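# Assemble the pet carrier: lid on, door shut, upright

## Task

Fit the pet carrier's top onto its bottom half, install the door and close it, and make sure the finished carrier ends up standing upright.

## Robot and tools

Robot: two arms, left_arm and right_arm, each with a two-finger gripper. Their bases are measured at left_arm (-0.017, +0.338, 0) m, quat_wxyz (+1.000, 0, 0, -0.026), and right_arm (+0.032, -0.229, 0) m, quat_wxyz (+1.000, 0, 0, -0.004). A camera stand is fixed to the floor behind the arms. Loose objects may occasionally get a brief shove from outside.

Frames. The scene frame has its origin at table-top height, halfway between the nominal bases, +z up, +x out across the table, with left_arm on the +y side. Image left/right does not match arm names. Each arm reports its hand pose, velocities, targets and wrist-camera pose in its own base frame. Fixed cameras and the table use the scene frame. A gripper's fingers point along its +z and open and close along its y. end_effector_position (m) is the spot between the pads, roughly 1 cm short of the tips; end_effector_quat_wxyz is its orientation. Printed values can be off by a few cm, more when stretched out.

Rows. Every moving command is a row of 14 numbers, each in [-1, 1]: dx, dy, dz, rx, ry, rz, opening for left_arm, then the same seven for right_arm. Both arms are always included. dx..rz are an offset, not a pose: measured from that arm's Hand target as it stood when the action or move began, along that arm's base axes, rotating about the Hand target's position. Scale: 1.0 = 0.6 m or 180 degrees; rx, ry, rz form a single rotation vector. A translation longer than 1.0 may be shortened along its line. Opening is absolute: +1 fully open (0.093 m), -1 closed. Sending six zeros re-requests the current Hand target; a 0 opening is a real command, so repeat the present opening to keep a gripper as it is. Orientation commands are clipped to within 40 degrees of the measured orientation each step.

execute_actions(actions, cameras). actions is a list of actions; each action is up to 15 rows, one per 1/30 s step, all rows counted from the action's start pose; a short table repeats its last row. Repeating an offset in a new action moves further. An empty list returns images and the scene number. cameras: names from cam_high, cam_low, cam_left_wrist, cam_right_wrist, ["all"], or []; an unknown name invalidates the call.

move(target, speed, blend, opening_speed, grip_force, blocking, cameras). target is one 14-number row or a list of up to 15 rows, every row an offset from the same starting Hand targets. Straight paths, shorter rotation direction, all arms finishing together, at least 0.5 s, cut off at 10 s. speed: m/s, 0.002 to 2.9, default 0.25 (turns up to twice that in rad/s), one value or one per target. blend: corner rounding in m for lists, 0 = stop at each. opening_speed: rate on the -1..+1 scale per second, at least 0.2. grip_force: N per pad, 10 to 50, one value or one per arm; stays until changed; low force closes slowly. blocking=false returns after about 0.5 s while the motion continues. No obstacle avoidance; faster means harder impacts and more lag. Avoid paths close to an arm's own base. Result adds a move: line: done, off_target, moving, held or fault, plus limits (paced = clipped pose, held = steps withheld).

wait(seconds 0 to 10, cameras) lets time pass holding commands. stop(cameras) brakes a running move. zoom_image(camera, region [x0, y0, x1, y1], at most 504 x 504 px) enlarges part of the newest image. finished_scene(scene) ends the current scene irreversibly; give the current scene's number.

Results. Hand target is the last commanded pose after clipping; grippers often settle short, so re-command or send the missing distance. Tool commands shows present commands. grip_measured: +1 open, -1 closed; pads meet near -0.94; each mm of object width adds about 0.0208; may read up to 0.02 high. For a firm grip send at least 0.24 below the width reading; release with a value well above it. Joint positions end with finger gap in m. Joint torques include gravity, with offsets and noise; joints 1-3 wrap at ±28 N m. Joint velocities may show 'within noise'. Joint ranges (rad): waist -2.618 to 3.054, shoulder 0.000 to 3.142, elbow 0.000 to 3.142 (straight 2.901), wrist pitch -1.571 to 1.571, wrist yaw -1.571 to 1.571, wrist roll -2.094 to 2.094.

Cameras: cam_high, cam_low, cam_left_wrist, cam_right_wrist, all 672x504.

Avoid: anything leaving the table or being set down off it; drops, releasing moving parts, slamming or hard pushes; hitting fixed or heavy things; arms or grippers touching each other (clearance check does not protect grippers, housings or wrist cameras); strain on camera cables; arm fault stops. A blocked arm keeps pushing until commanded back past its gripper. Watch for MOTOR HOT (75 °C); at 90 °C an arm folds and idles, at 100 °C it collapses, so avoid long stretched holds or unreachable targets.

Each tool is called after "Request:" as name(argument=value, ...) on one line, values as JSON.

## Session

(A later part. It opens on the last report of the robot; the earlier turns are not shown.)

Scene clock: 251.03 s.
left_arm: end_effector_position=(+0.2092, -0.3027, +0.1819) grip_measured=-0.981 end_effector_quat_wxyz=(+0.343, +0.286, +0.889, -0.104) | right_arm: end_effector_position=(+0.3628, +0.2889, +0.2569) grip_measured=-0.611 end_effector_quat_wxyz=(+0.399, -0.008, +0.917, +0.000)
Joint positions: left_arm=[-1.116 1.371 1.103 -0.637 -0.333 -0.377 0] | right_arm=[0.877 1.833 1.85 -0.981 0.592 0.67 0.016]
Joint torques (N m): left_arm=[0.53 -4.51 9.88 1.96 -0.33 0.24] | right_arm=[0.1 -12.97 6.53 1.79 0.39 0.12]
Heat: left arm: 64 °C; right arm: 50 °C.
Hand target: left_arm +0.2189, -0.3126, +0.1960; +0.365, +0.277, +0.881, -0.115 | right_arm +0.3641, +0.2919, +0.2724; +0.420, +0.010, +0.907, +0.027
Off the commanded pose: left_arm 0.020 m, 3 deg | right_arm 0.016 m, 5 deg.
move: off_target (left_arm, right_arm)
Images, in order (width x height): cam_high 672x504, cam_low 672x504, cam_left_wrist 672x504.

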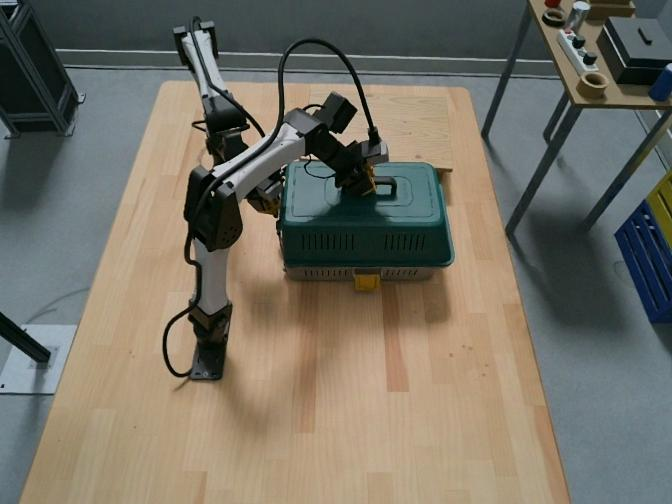

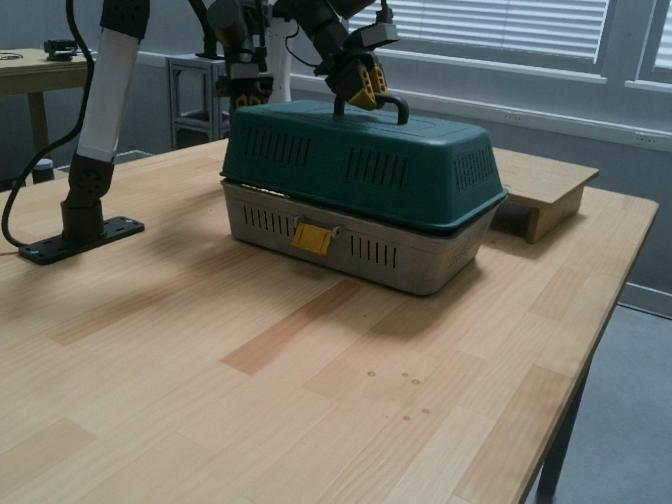

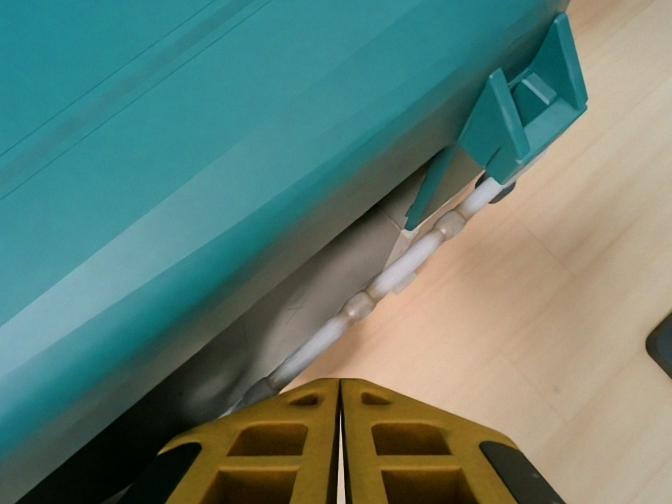

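Request:
move(target=[[0,0,0,0,0,0,-1,0,0.0,0.06,0,0.004,0,-1],[0,0,0,0,0,0,-1,-0.013,0.0,0.06,0,0.004,0,-1]], speed=0.05, cameras=["cam_high","cam_low","cam_left_wrist"])

Request:
zoom_image(camera="cam_high", region=[230, 130, 330, 290])

Request:
zoom_image(camera="cam_left_wrist", region=[380, 0, 672, 300])

Request:
zoom_image(camera="cam_low", region=[180, 20, 540, 300])

Scene clock: 256.47 s.
left_arm: end_effector_position=(+0.2093, -0.3034, +0.1823) grip_measured=-0.981 end_effector_quat_wxyz=(+0.343, +0.286, +0.888, -0.105) | right_arm: end_effector_position=(+0.3550, +0.2900, +0.2822) grip_measured=-0.611 end_effector_quat_wxyz=(+0.384, -0.011, +0.923, +0.003)
Joint positions: left_arm=[-1.116 1.371 1.103 -0.634 -0.332 -0.377 0] | right_arm=[0.885 1.872 2.027 -1.146 0.57 0.686 0.016]
Joint torques (N m): left_arm=[0.57 -4.56 9.73 1.93 -0.32 0.2] | right_arm=[0.57 -12.46 10.22 1.51 0.61 0.15]
Heat: left arm: 65 °C; right arm: 49 °C.
Hand target: left_arm +0.2189, -0.3126, +0.1960; +0.365, +0.277, +0.881, -0.115 | right_arm +0.3564, +0.2918, +0.3084; +0.415, +0.010, +0.909, +0.027
Off the commanded pose: left_arm 0.019 m, 3 deg | right_arm 0.026 m, 5 deg.
move: off_target (left_arm, right_arm)
Images, in order (width x height): cam_high 672x504, cam_low 672x504, cam_left_wrist 672x504.

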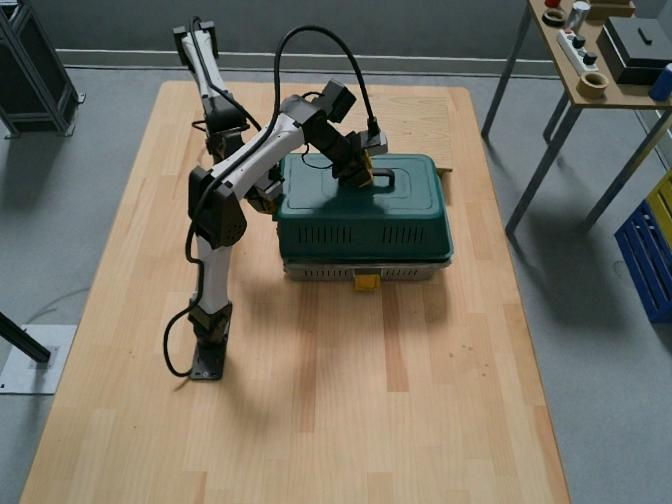

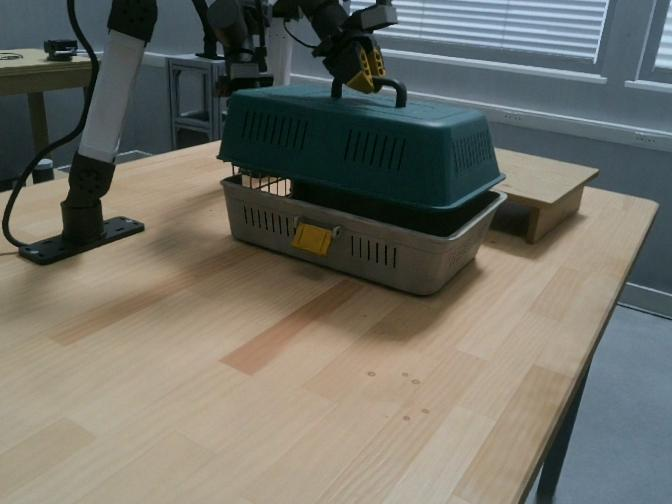

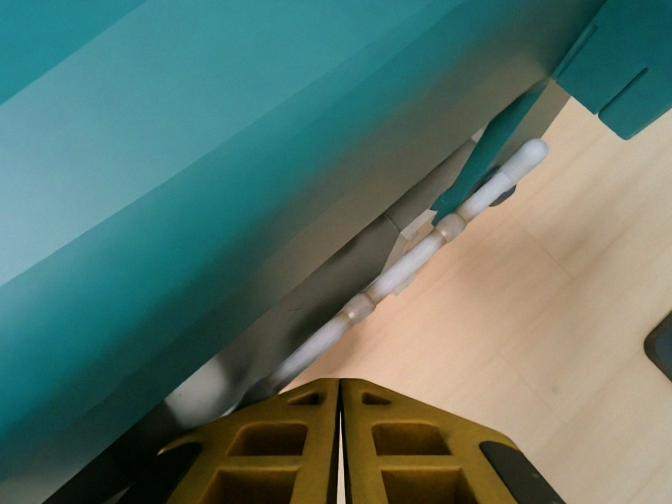

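Scaled by 3.150 from the camera's 672x504 image, which has a finer 960x720 frame.

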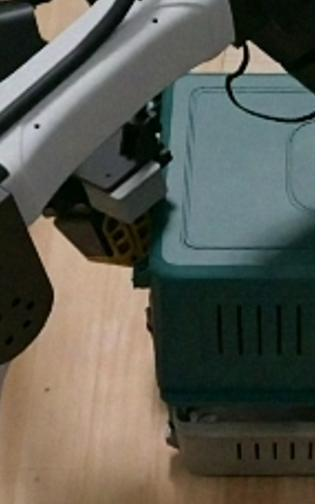

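Scaled by 1.680 from the camera's 672x504 image, which has a finer 960x720 frame.

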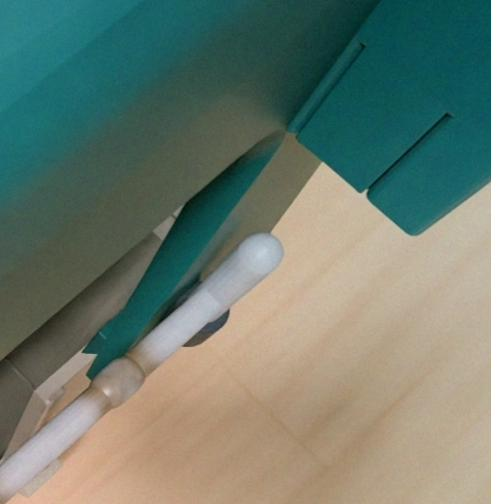

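Scaled by 1.400 from the camera's 672x504 image, which has a finer 960x720 frame.

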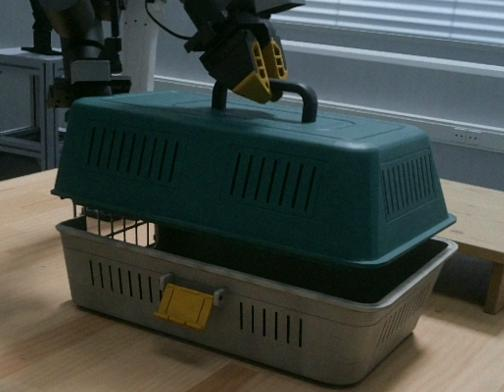

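Request:
move(target=[0,0,0,0,0,0,-1,0.004,0,-0.05,0,0,0,-1], speed=0.04, cameras=["cam_high","cam_low","cam_left_wrist"])

Request:
zoom_image(camera="cam_high", region=[230, 130, 330, 290])

Request:
zoom_image(camera="cam_left_wrist", region=[380, 0, 672, 300])

Request:
zoom_image(camera="cam_low", region=[180, 20, 540, 300])

Scene clock: 272.83 s.
left_arm: end_effector_position=(+0.2093, -0.3034, +0.1823) grip_measured=-0.981 end_effector_quat_wxyz=(+0.343, +0.286, +0.888, -0.105) | right_arm: end_effector_position=(+0.3575, +0.2909, +0.2595) grip_measured=-0.611 end_effector_quat_wxyz=(+0.387, -0.011, +0.922, +0.002)
Joint positions: left_arm=[-1.116 1.371 1.103 -0.634 -0.332 -0.377 0] | right_arm=[0.883 1.843 1.889 -1.033 0.575 0.681 0.016]
Joint torques (N m): left_arm=[0.51 -4.71 9.74 1.93 -0.31 0.26] | right_arm=[0.25 -13.57 6.5 1.74 0.53 0.16]
Heat: left arm: 67 °C; right arm: 50 °C.
Hand target: left_arm +0.2189, -0.3126, +0.1960; +0.365, +0.277, +0.881, -0.115 | right_arm +0.3587, +0.2919, +0.2782; +0.415, +0.010, +0.910, +0.027
Off the commanded pose: left_arm 0.019 m, 3 deg | right_arm 0.019 m, 5 deg.
move: off_target (left_arm, right_arm)
Images, in order (width x height): cam_high 672x504, cam_low 672x504, cam_left_wrist 672x504.

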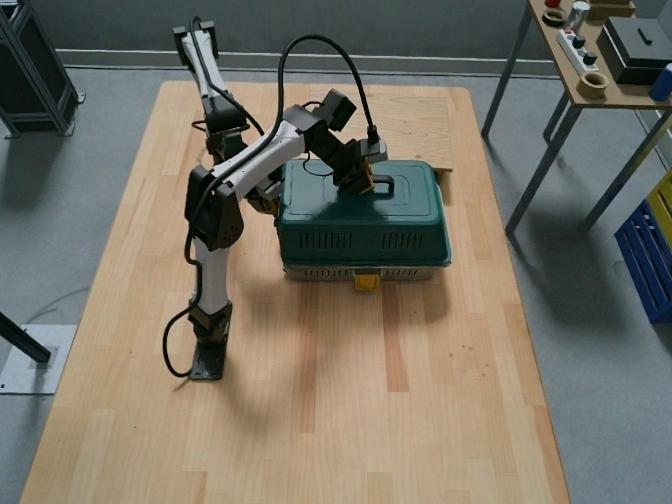

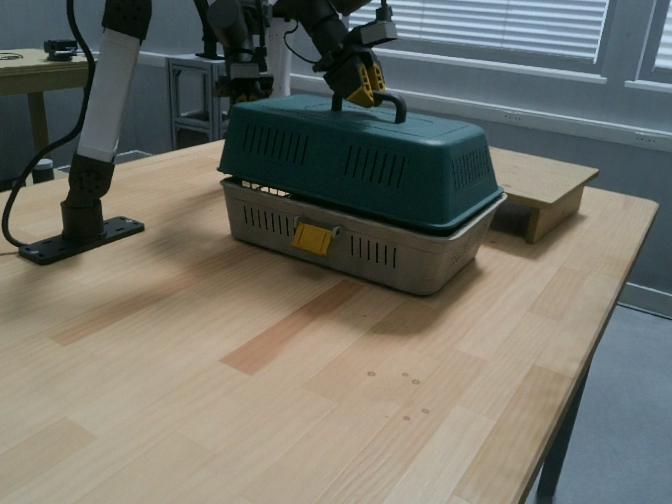

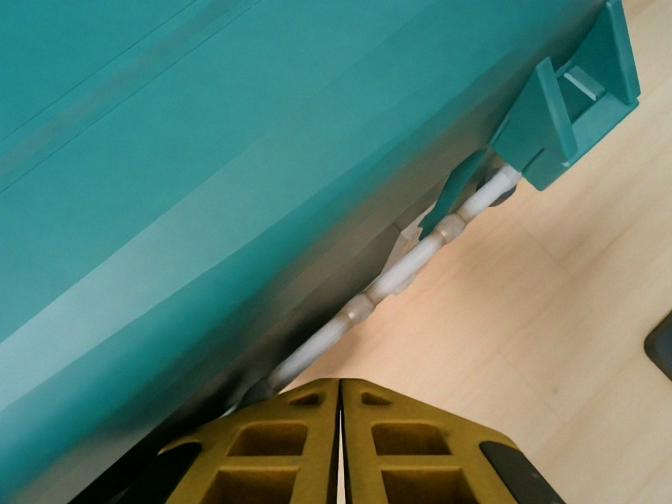

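Scaled by 3.150 from the camera's 672x504 image, which has a finer 960x720 frame.

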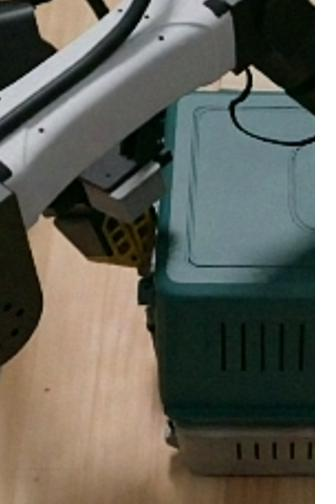

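Scaled by 1.680 from the camera's 672x504 image, which has a finer 960x720 frame.

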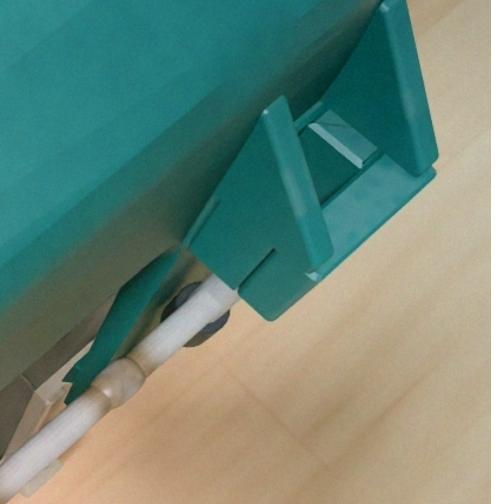

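Scaled by 1.400 from the camera's 672x504 image, which has a finer 960x720 frame.

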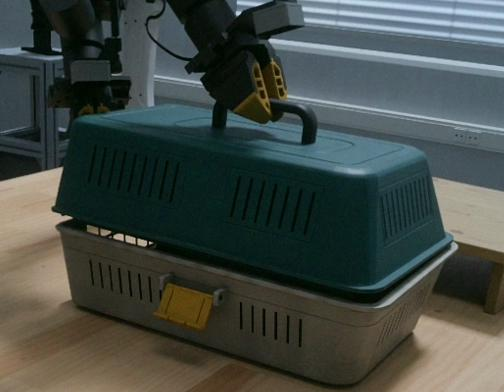

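Request:
zoom_image(camera="cam_high", region=[262, 205, 302, 245])

Request:
zoom_image(camera="cam_high", region=[262, 155, 302, 195])

Request:
zoom_image(camera="cam_left_wrist", region=[450, 60, 600, 230])

Request:
zoom_image(camera="cam_low", region=[205, 150, 305, 210])

Scaled by 12.600 from the camera's 672x504 image, which has a finer 960x720 frame.

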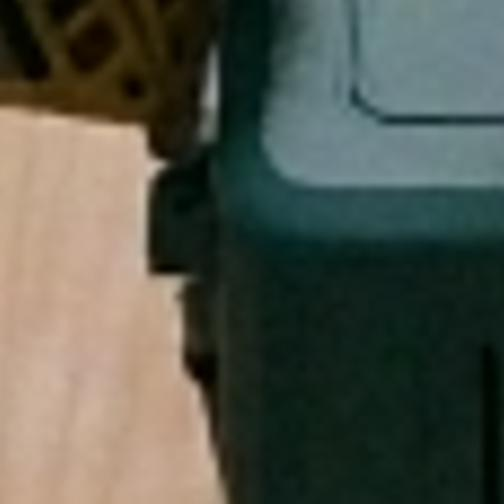

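Scaled by 12.600 from the camera's 672x504 image, which has a finer 960x720 frame.

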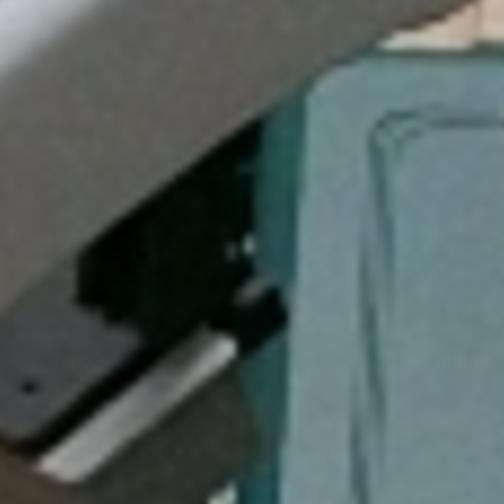

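Scaled by 2.965 from the camera's 672x504 image, which has a finer 960x720 frame.

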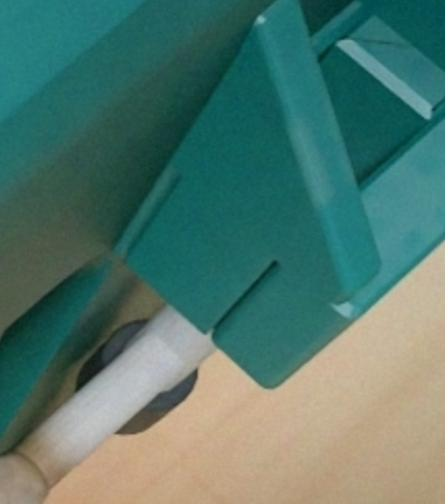

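Scaled by 5.040 from the camera's 672x504 image, which has a finer 960x720 frame.

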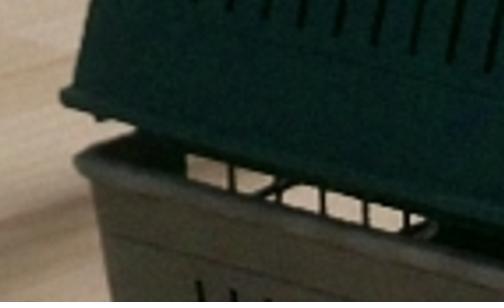

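Request:
move(target=[0,0,0,0,0,0,-1,0,0.004,-0.025,0,0,0,-1], speed=0.04, cameras=["cam_high","cam_low","cam_left_wrist"])

Request:
zoom_image(camera="cam_left_wrist", region=[380, 0, 672, 300])

Request:
zoom_image(camera="cam_low", region=[180, 20, 540, 300])

Scene clock: 288.93 s.
left_arm: end_effector_position=(+0.2093, -0.3034, +0.1823) grip_measured=-0.981 end_effector_quat_wxyz=(+0.343, +0.286, +0.888, -0.105) | right_arm: end_effector_position=(+0.3599, +0.2897, +0.2536) grip_measured=-0.611 end_effector_quat_wxyz=(+0.396, -0.008, +0.918, +0.005)
Joint positions: left_arm=[-1.116 1.371 1.103 -0.634 -0.332 -0.377 0] | right_arm=[0.88 1.821 1.823 -0.966 0.582 0.674 0.016]
Joint torques (N m): left_arm=[0.54 -4.56 9.63 1.95 -0.3 0.24] | right_arm=[0.9 -12.11 6.02 1.74 0.47 0.27]
Heat: left arm: 68 °C; right arm: 52 °C.
Hand target: left_arm +0.2189, -0.3126, +0.1960; +0.365, +0.277, +0.881, -0.115 | right_arm +0.3588, +0.2942, +0.2634; +0.415, +0.010, +0.910, +0.027
Off the commanded pose: left_arm 0.019 m, 3 deg | right_arm 0.011 m, 4 deg.
move: off_target (left_arm, right_arm)
Images, in order (width x height): cam_high 672x504, cam_low 672x504, cam_left_wrist 672x504.

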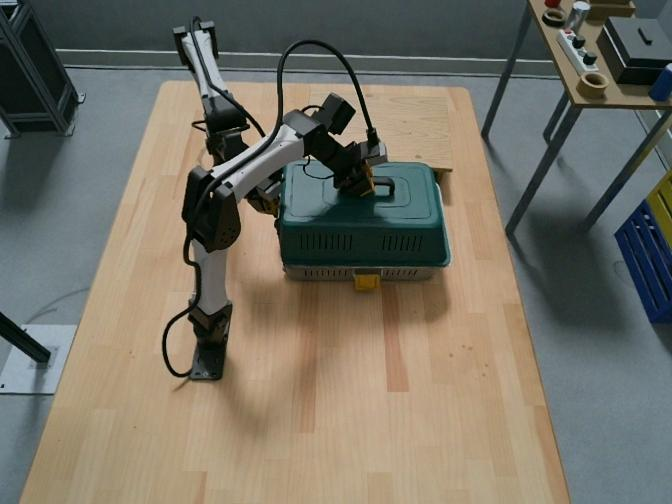

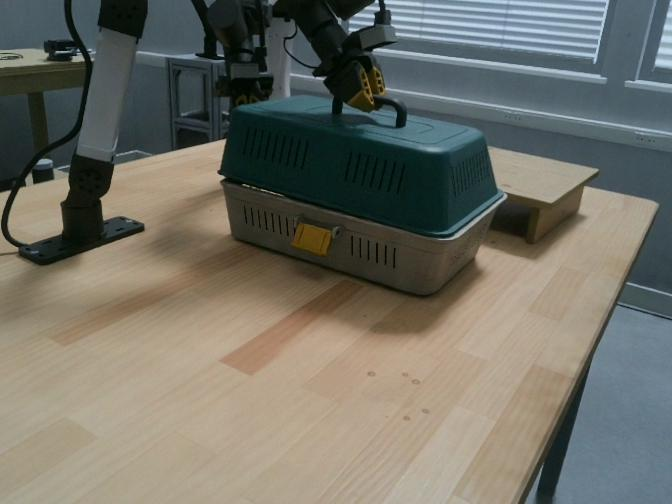

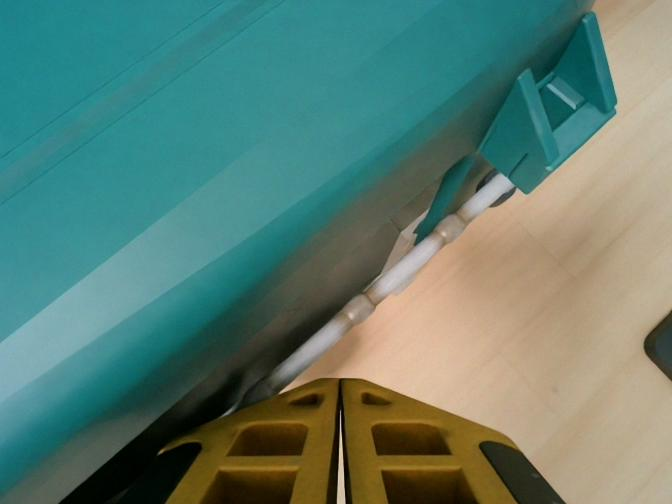

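Scaled by 1.680 from the camera's 672x504 image, which has a finer 960x720 frame.

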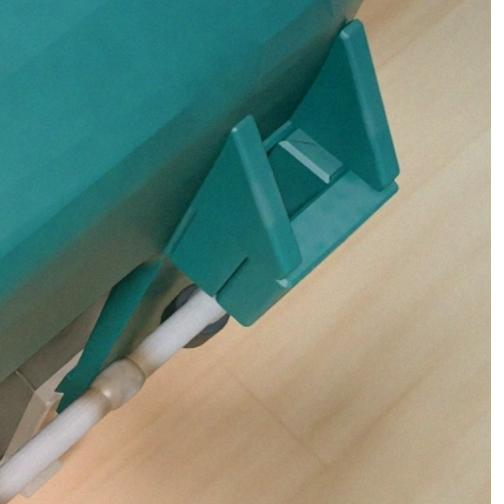

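Scaled by 1.400 from the camera's 672x504 image, which has a finer 960x720 frame.

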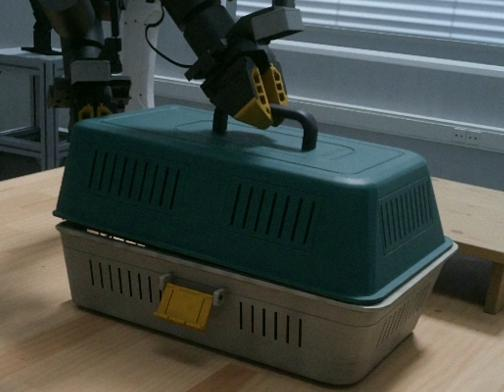

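Request:
move(target=[0,0,0,0,0,0,-1,0.004,0.0,-0.025,0,-0.006,0,-1], speed=0.04, cameras=["cam_high","cam_low","cam_left_wrist"])

Request:
zoom_image(camera="cam_left_wrist", region=[380, 0, 672, 300])

Request:
zoom_image(camera="cam_low", region=[180, 20, 540, 300])

Request:
zoom_image(camera="cam_high", region=[260, 130, 490, 290])

Scene clock: 298.70 s.
left_arm: end_effector_position=(+0.2093, -0.3034, +0.1823) grip_measured=-0.981 end_effector_quat_wxyz=(+0.343, +0.286, +0.888, -0.105) | right_arm: end_effector_position=(+0.3606, +0.2890, +0.2524) grip_measured=-0.611 end_effector_quat_wxyz=(+0.418, -0.008, +0.908, +0.011)
Joint positions: left_arm=[-1.116 1.371 1.103 -0.634 -0.332 -0.377 0] | right_arm=[0.885 1.781 1.736 -0.87 0.608 0.656 0.016]
Joint torques (N m): left_arm=[0.65 -4.7 9.65 1.96 -0.32 0.23] | right_arm=[0.35 -9.74 5.15 1.79 0.32 0.32]
Heat: left arm: 68 °C; right arm: 51 °C.
Hand target: left_arm +0.2189, -0.3126, +0.1960; +0.365, +0.277, +0.881, -0.115 | right_arm +0.3611, +0.2943, +0.2484; +0.423, +0.010, +0.906, +0.027
Off the commanded pose: left_arm 0.019 m, 3 deg | right_arm 0.007 m, 3 deg.
move: off_target (left_arm, right_arm)
Images, in order (width x height): cam_high 672x504, cam_low 672x504, cam_left_wrist 672x504.

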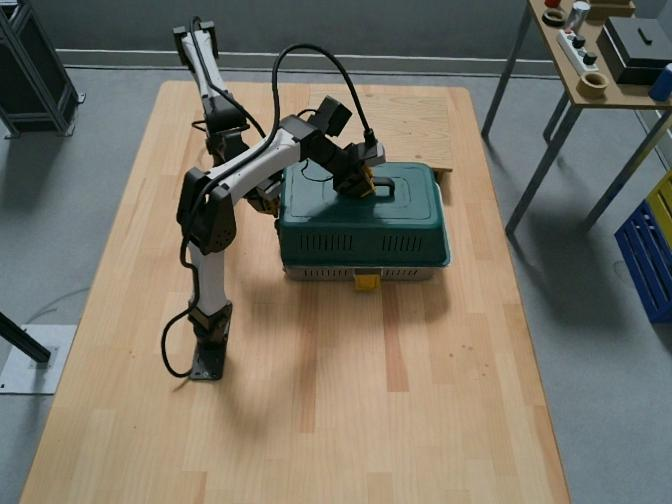

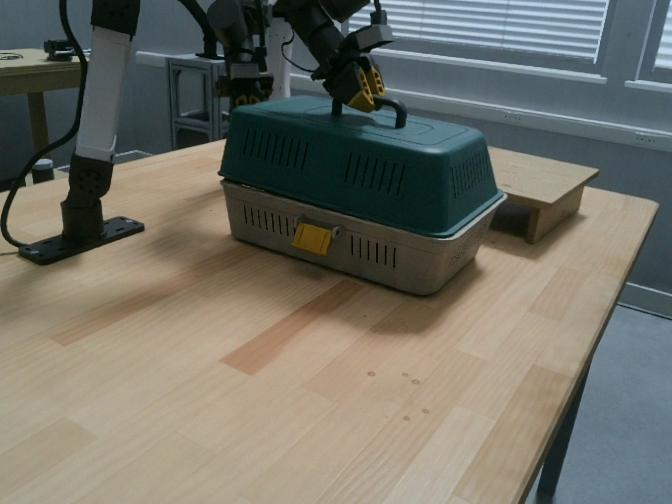

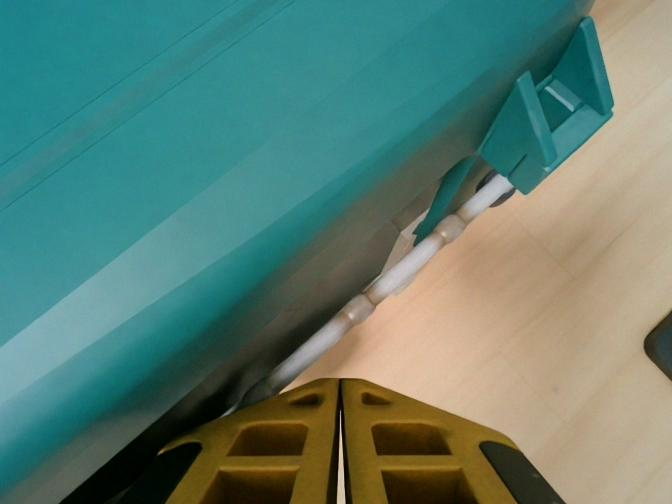

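Scaled by 1.680 from the camera's 672x504 image, which has a finer 960x720 frame.

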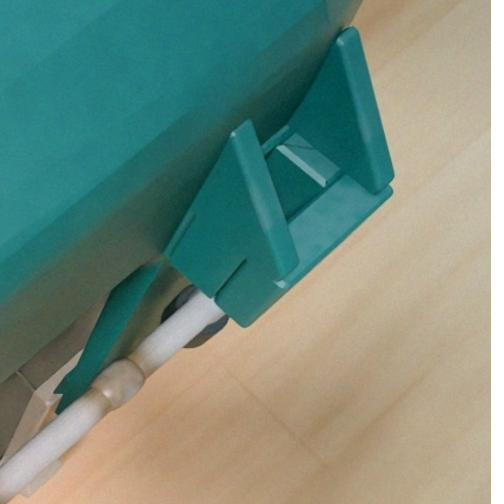

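Scaled by 1.400 from the camera's 672x504 image, which has a finer 960x720 frame.

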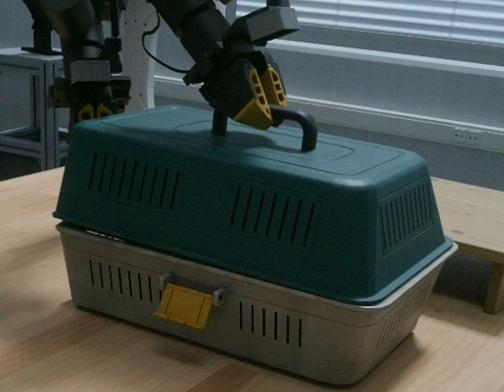

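Scaled by 2.191 from the camera's 672x504 image, which has a finer 960x720 frame.

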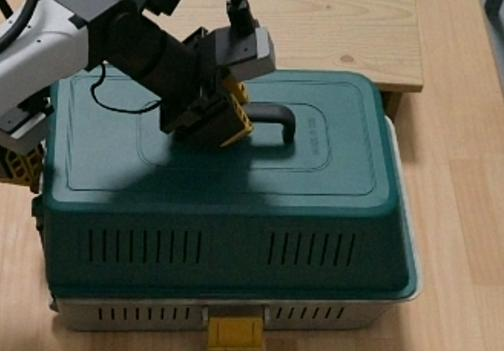

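Request:
move(target=[[0,0,0,0,0,0,-1,0,0,0.08,0,0.008,0,-1],[0.006,0,0,0,0,0,-1,0.013,0.0,0.1,0,0.008,0,-1]], speed=0.05, cameras=["cam_high","cam_low","cam_left_wrist"])

Request:
zoom_image(camera="cam_left_wrist", region=[380, 0, 672, 300])

Request:
zoom_image(camera="cam_low", region=[180, 20, 540, 300])

Request:
zoom_image(camera="cam_high", region=[250, 150, 460, 290])

Scene clock: 308.27 s.
left_arm: end_effector_position=(+0.2120, -0.3030, +0.1820) grip_measured=-0.981 end_effector_quat_wxyz=(+0.345, +0.284, +0.889, -0.105) | right_arm: end_effector_position=(+0.3654, +0.2942, +0.2845) grip_measured=-0.611 end_effector_quat_wxyz=(+0.391, -0.006, +0.921, +0.007)
Joint positions: left_arm=[-1.109 1.374 1.103 -0.628 -0.332 -0.374 0] | right_arm=[0.873 1.905 2.072 -1.137 0.57 0.678 0.016]
Joint torques (N m): left_arm=[0.92 -4.48 9.99 1.93 -0.25 0.32] | right_arm=[-0.46 -11.38 12.1 1.34 0.43 0.03]
Heat: left arm: 69 °C; right arm: 49 °C.
Hand target: left_arm +0.2225, -0.3125, +0.1960; +0.365, +0.277, +0.881, -0.115 | right_arm +0.3689, +0.2943, +0.3084; +0.412, +0.010, +0.911, +0.027
Off the commanded pose: left_arm 0.020 m, 3 deg | right_arm 0.024 m, 4 deg.
move: off_target (left_arm, right_arm)
Images, in order (width x height): cam_high 672x504, cam_low 672x504, cam_left_wrist 672x504.

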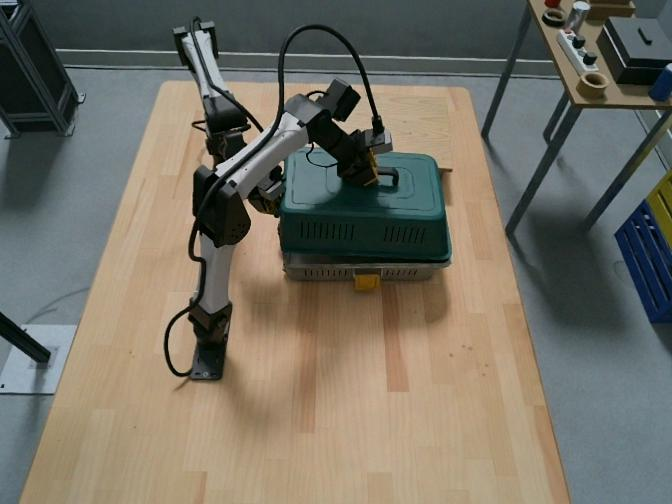

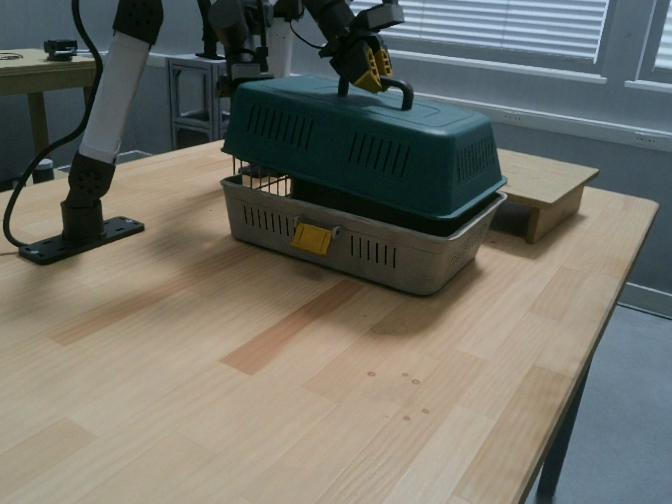

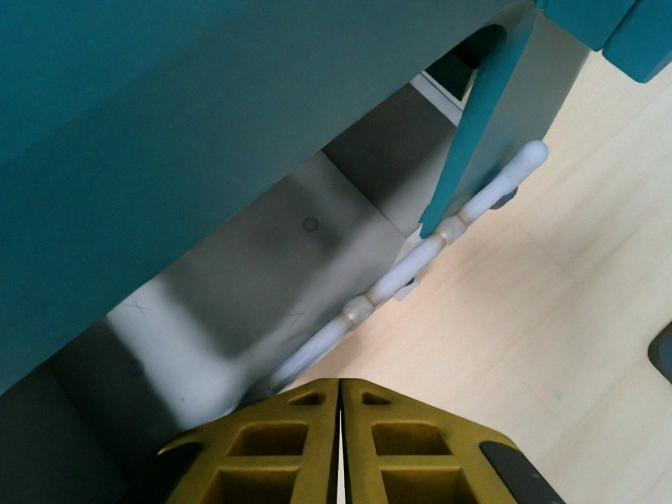

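Scaled by 1.680 from the camera's 672x504 image, which has a finer 960x720 frame.

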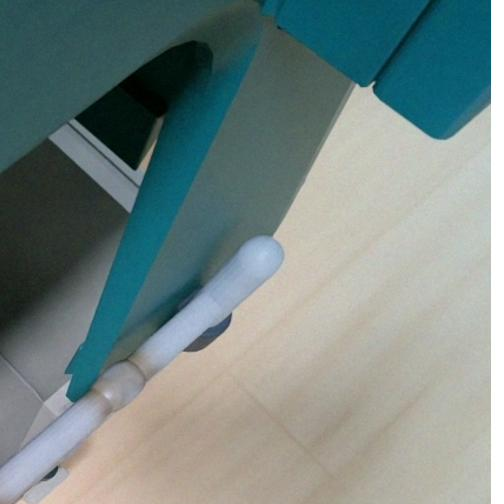

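Scaled by 1.400 from the camera's 672x504 image, which has a finer 960x720 frame.

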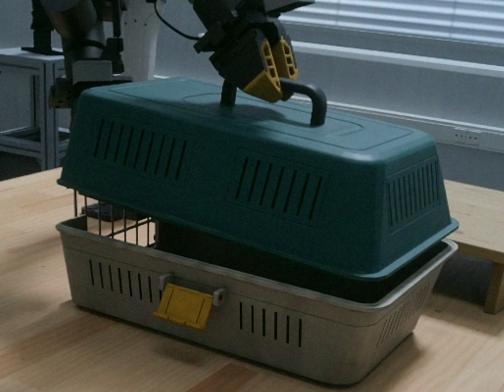

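Scaled by 2.400 from the camera's 672x504 image, which has a finer 960x720 frame.

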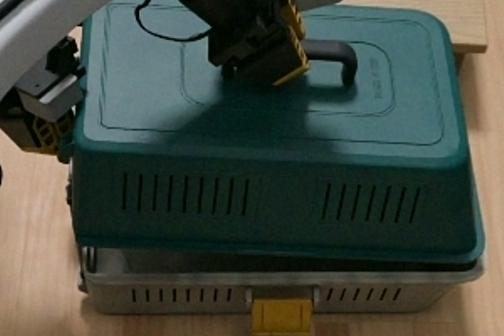

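Request:
move(target=[0.02,0.005,0,0,0,0,-1,0.008,0.0,0,0,0,0,-1], speed=0.05, cameras=["cam_high","cam_low","cam_left_wrist"])

Request:
zoom_image(camera="cam_left_wrist", region=[380, 0, 672, 300])

Request:
zoom_image(camera="cam_low", region=[180, 20, 540, 300])

Request:
zoom_image(camera="cam_high", region=[250, 150, 460, 290])

Scene clock: 320.10 s.
left_arm: end_effector_position=(+0.2196, -0.3022, +0.1824) grip_measured=-0.981 end_effector_quat_wxyz=(+0.341, +0.288, +0.888, -0.109) | right_arm: end_effector_position=(+0.3718, +0.2924, +0.2857) grip_measured=-0.611 end_effector_quat_wxyz=(+0.393, -0.002, +0.920, +0.006)
Joint positions: left_arm=[-1.074 1.382 1.112 -0.621 -0.295 -0.342 0] | right_arm=[0.86 1.919 2.092 -1.137 0.57 0.673 0.016]
Joint torques (N m): left_arm=[1.59 -4.3 9.77 2.04 -0.3 0.35] | right_arm=[-0.17 -11.48 11.85 1.37 0.37 -0.01]
Heat: left arm: 69 °C; right arm: 50 °C.
Hand target: left_arm +0.2346, -0.3096, +0.1959; +0.365, +0.277, +0.881, -0.115 | right_arm +0.3737, +0.2942, +0.3084; +0.412, +0.010, +0.911, +0.027
Off the commanded pose: left_arm 0.022 m, 3 deg | right_arm 0.023 m, 4 deg.
move: off_target (left_arm, right_arm)
Images, in order (width x height): cam_high 672x504, cam_low 672x504, cam_left_wrist 672x504.

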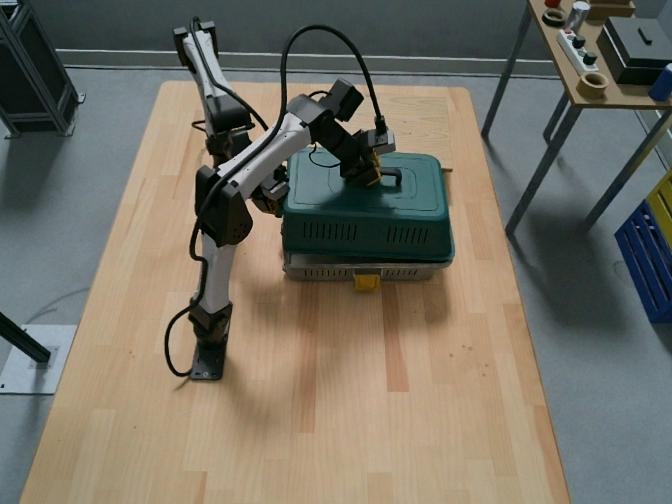

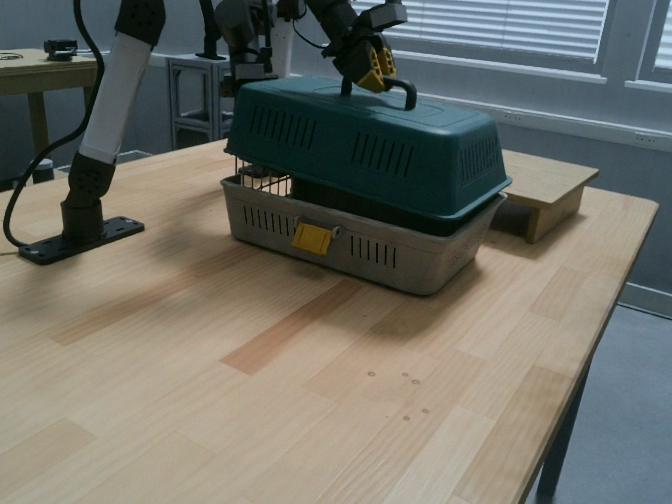

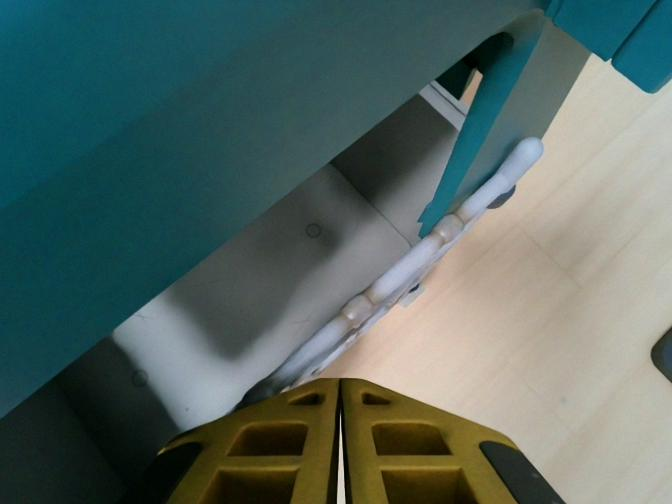

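Scaled by 1.680 from the camera's 672x504 image, which has a finer 960x720 frame.

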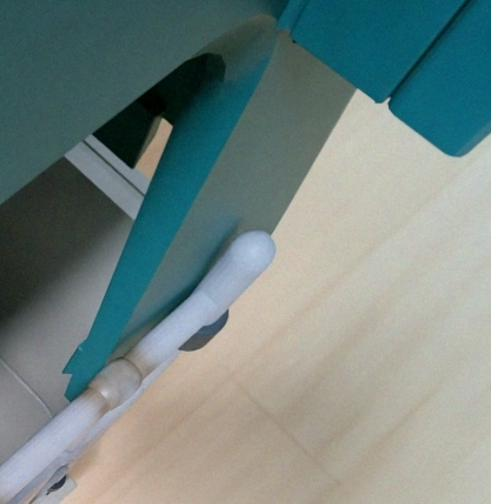

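Scaled by 1.400 from the camera's 672x504 image, which has a finer 960x720 frame.

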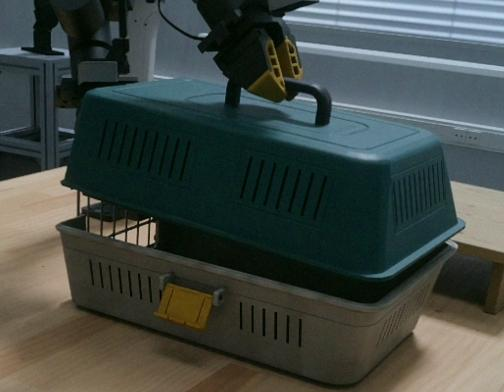

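Scaled by 2.400 from the camera's 672x504 image, which has a finer 960x720 frame.

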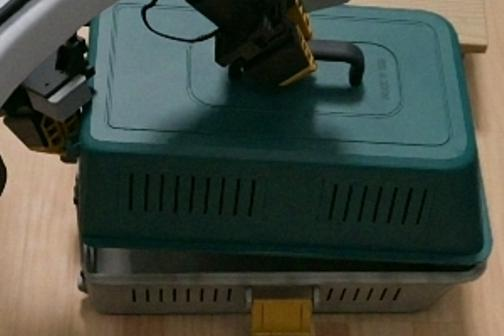

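Request:
move(target=[0,0,0,0,0,0,-1,-0.003,0.0,-0.045,0,0,0,-1], speed=0.05, cameras=["cam_high","cam_low","cam_left_wrist"])

Request:
zoom_image(camera="cam_left_wrist", region=[380, 0, 672, 300])

Request:
zoom_image(camera="cam_low", region=[180, 20, 540, 300])

Request:
zoom_image(camera="cam_high", region=[250, 150, 460, 290])

Scene clock: 330.13 s.
left_arm: end_effector_position=(+0.2206, -0.3014, +0.1824) grip_measured=-0.981 end_effector_quat_wxyz=(+0.341, +0.287, +0.889, -0.109) | right_arm: end_effector_position=(+0.3732, +0.2935, +0.2641) grip_measured=-0.611 end_effector_quat_wxyz=(+0.392, -0.004, +0.920, +0.003)
Joint positions: left_arm=[-1.07 1.382 1.112 -0.621 -0.294 -0.341 0] | right_arm=[0.86 1.893 1.965 -1.04 0.572 0.669 0.016]
Joint torques (N m): left_arm=[1.26 -4.36 9.74 2.01 -0.32 0.27] | right_arm=[0.16 -14.04 6.57 1.66 0.36 0.07]
Heat: left arm: 66 °C; right arm: 50 °C.
Hand target: left_arm +0.2346, -0.3095, +0.1959; +0.365, +0.277, +0.881, -0.115 | right_arm +0.3720, +0.2943, +0.2813; +0.412, +0.010, +0.911, +0.027
Off the commanded pose: left_arm 0.021 m, 3 deg | right_arm 0.017 m, 4 deg.
move: off_target (left_arm, right_arm)
Images, in order (width x height): cam_high 672x504, cam_low 672x504, cam_left_wrist 672x504.

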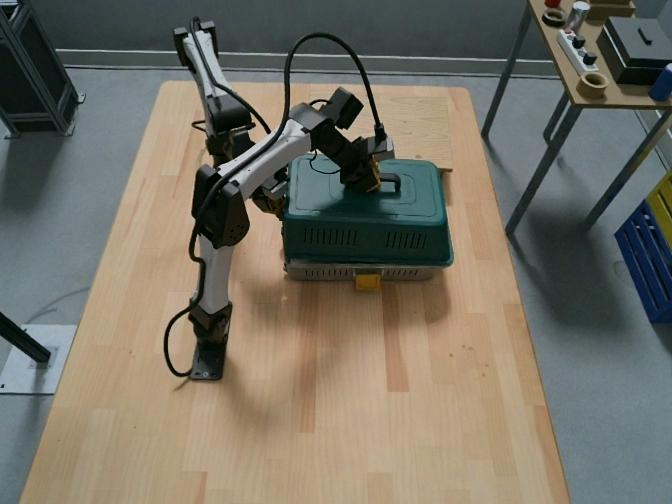

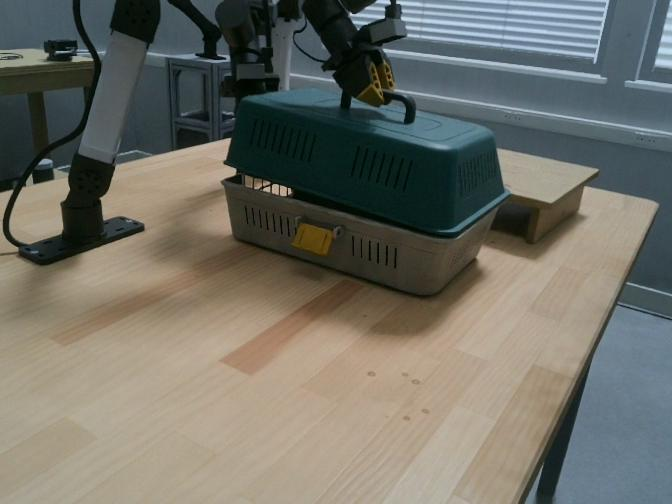

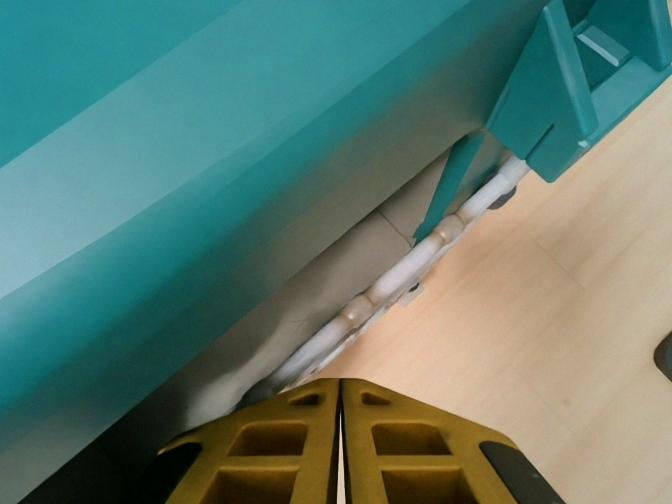

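Scaled by 1.680 from the camera's 672x504 image, which has a finer 960x720 frame.

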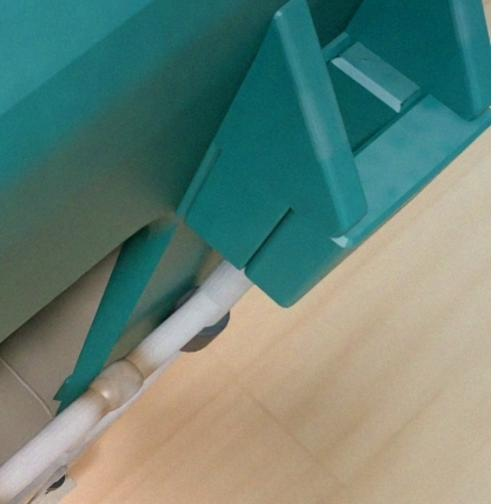

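Scaled by 1.400 from the camera's 672x504 image, which has a finer 960x720 frame.

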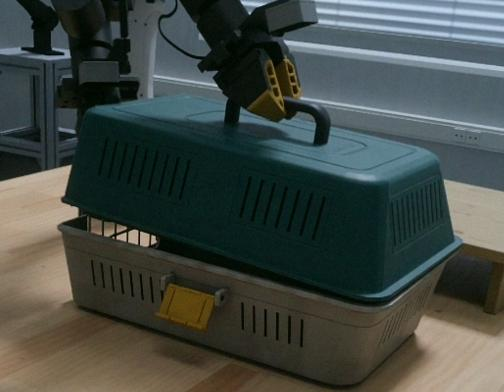

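Scaled by 2.400 from the camera's 672x504 image, which has a finer 960x720 frame.

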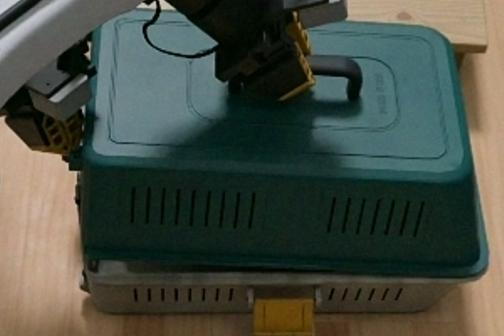

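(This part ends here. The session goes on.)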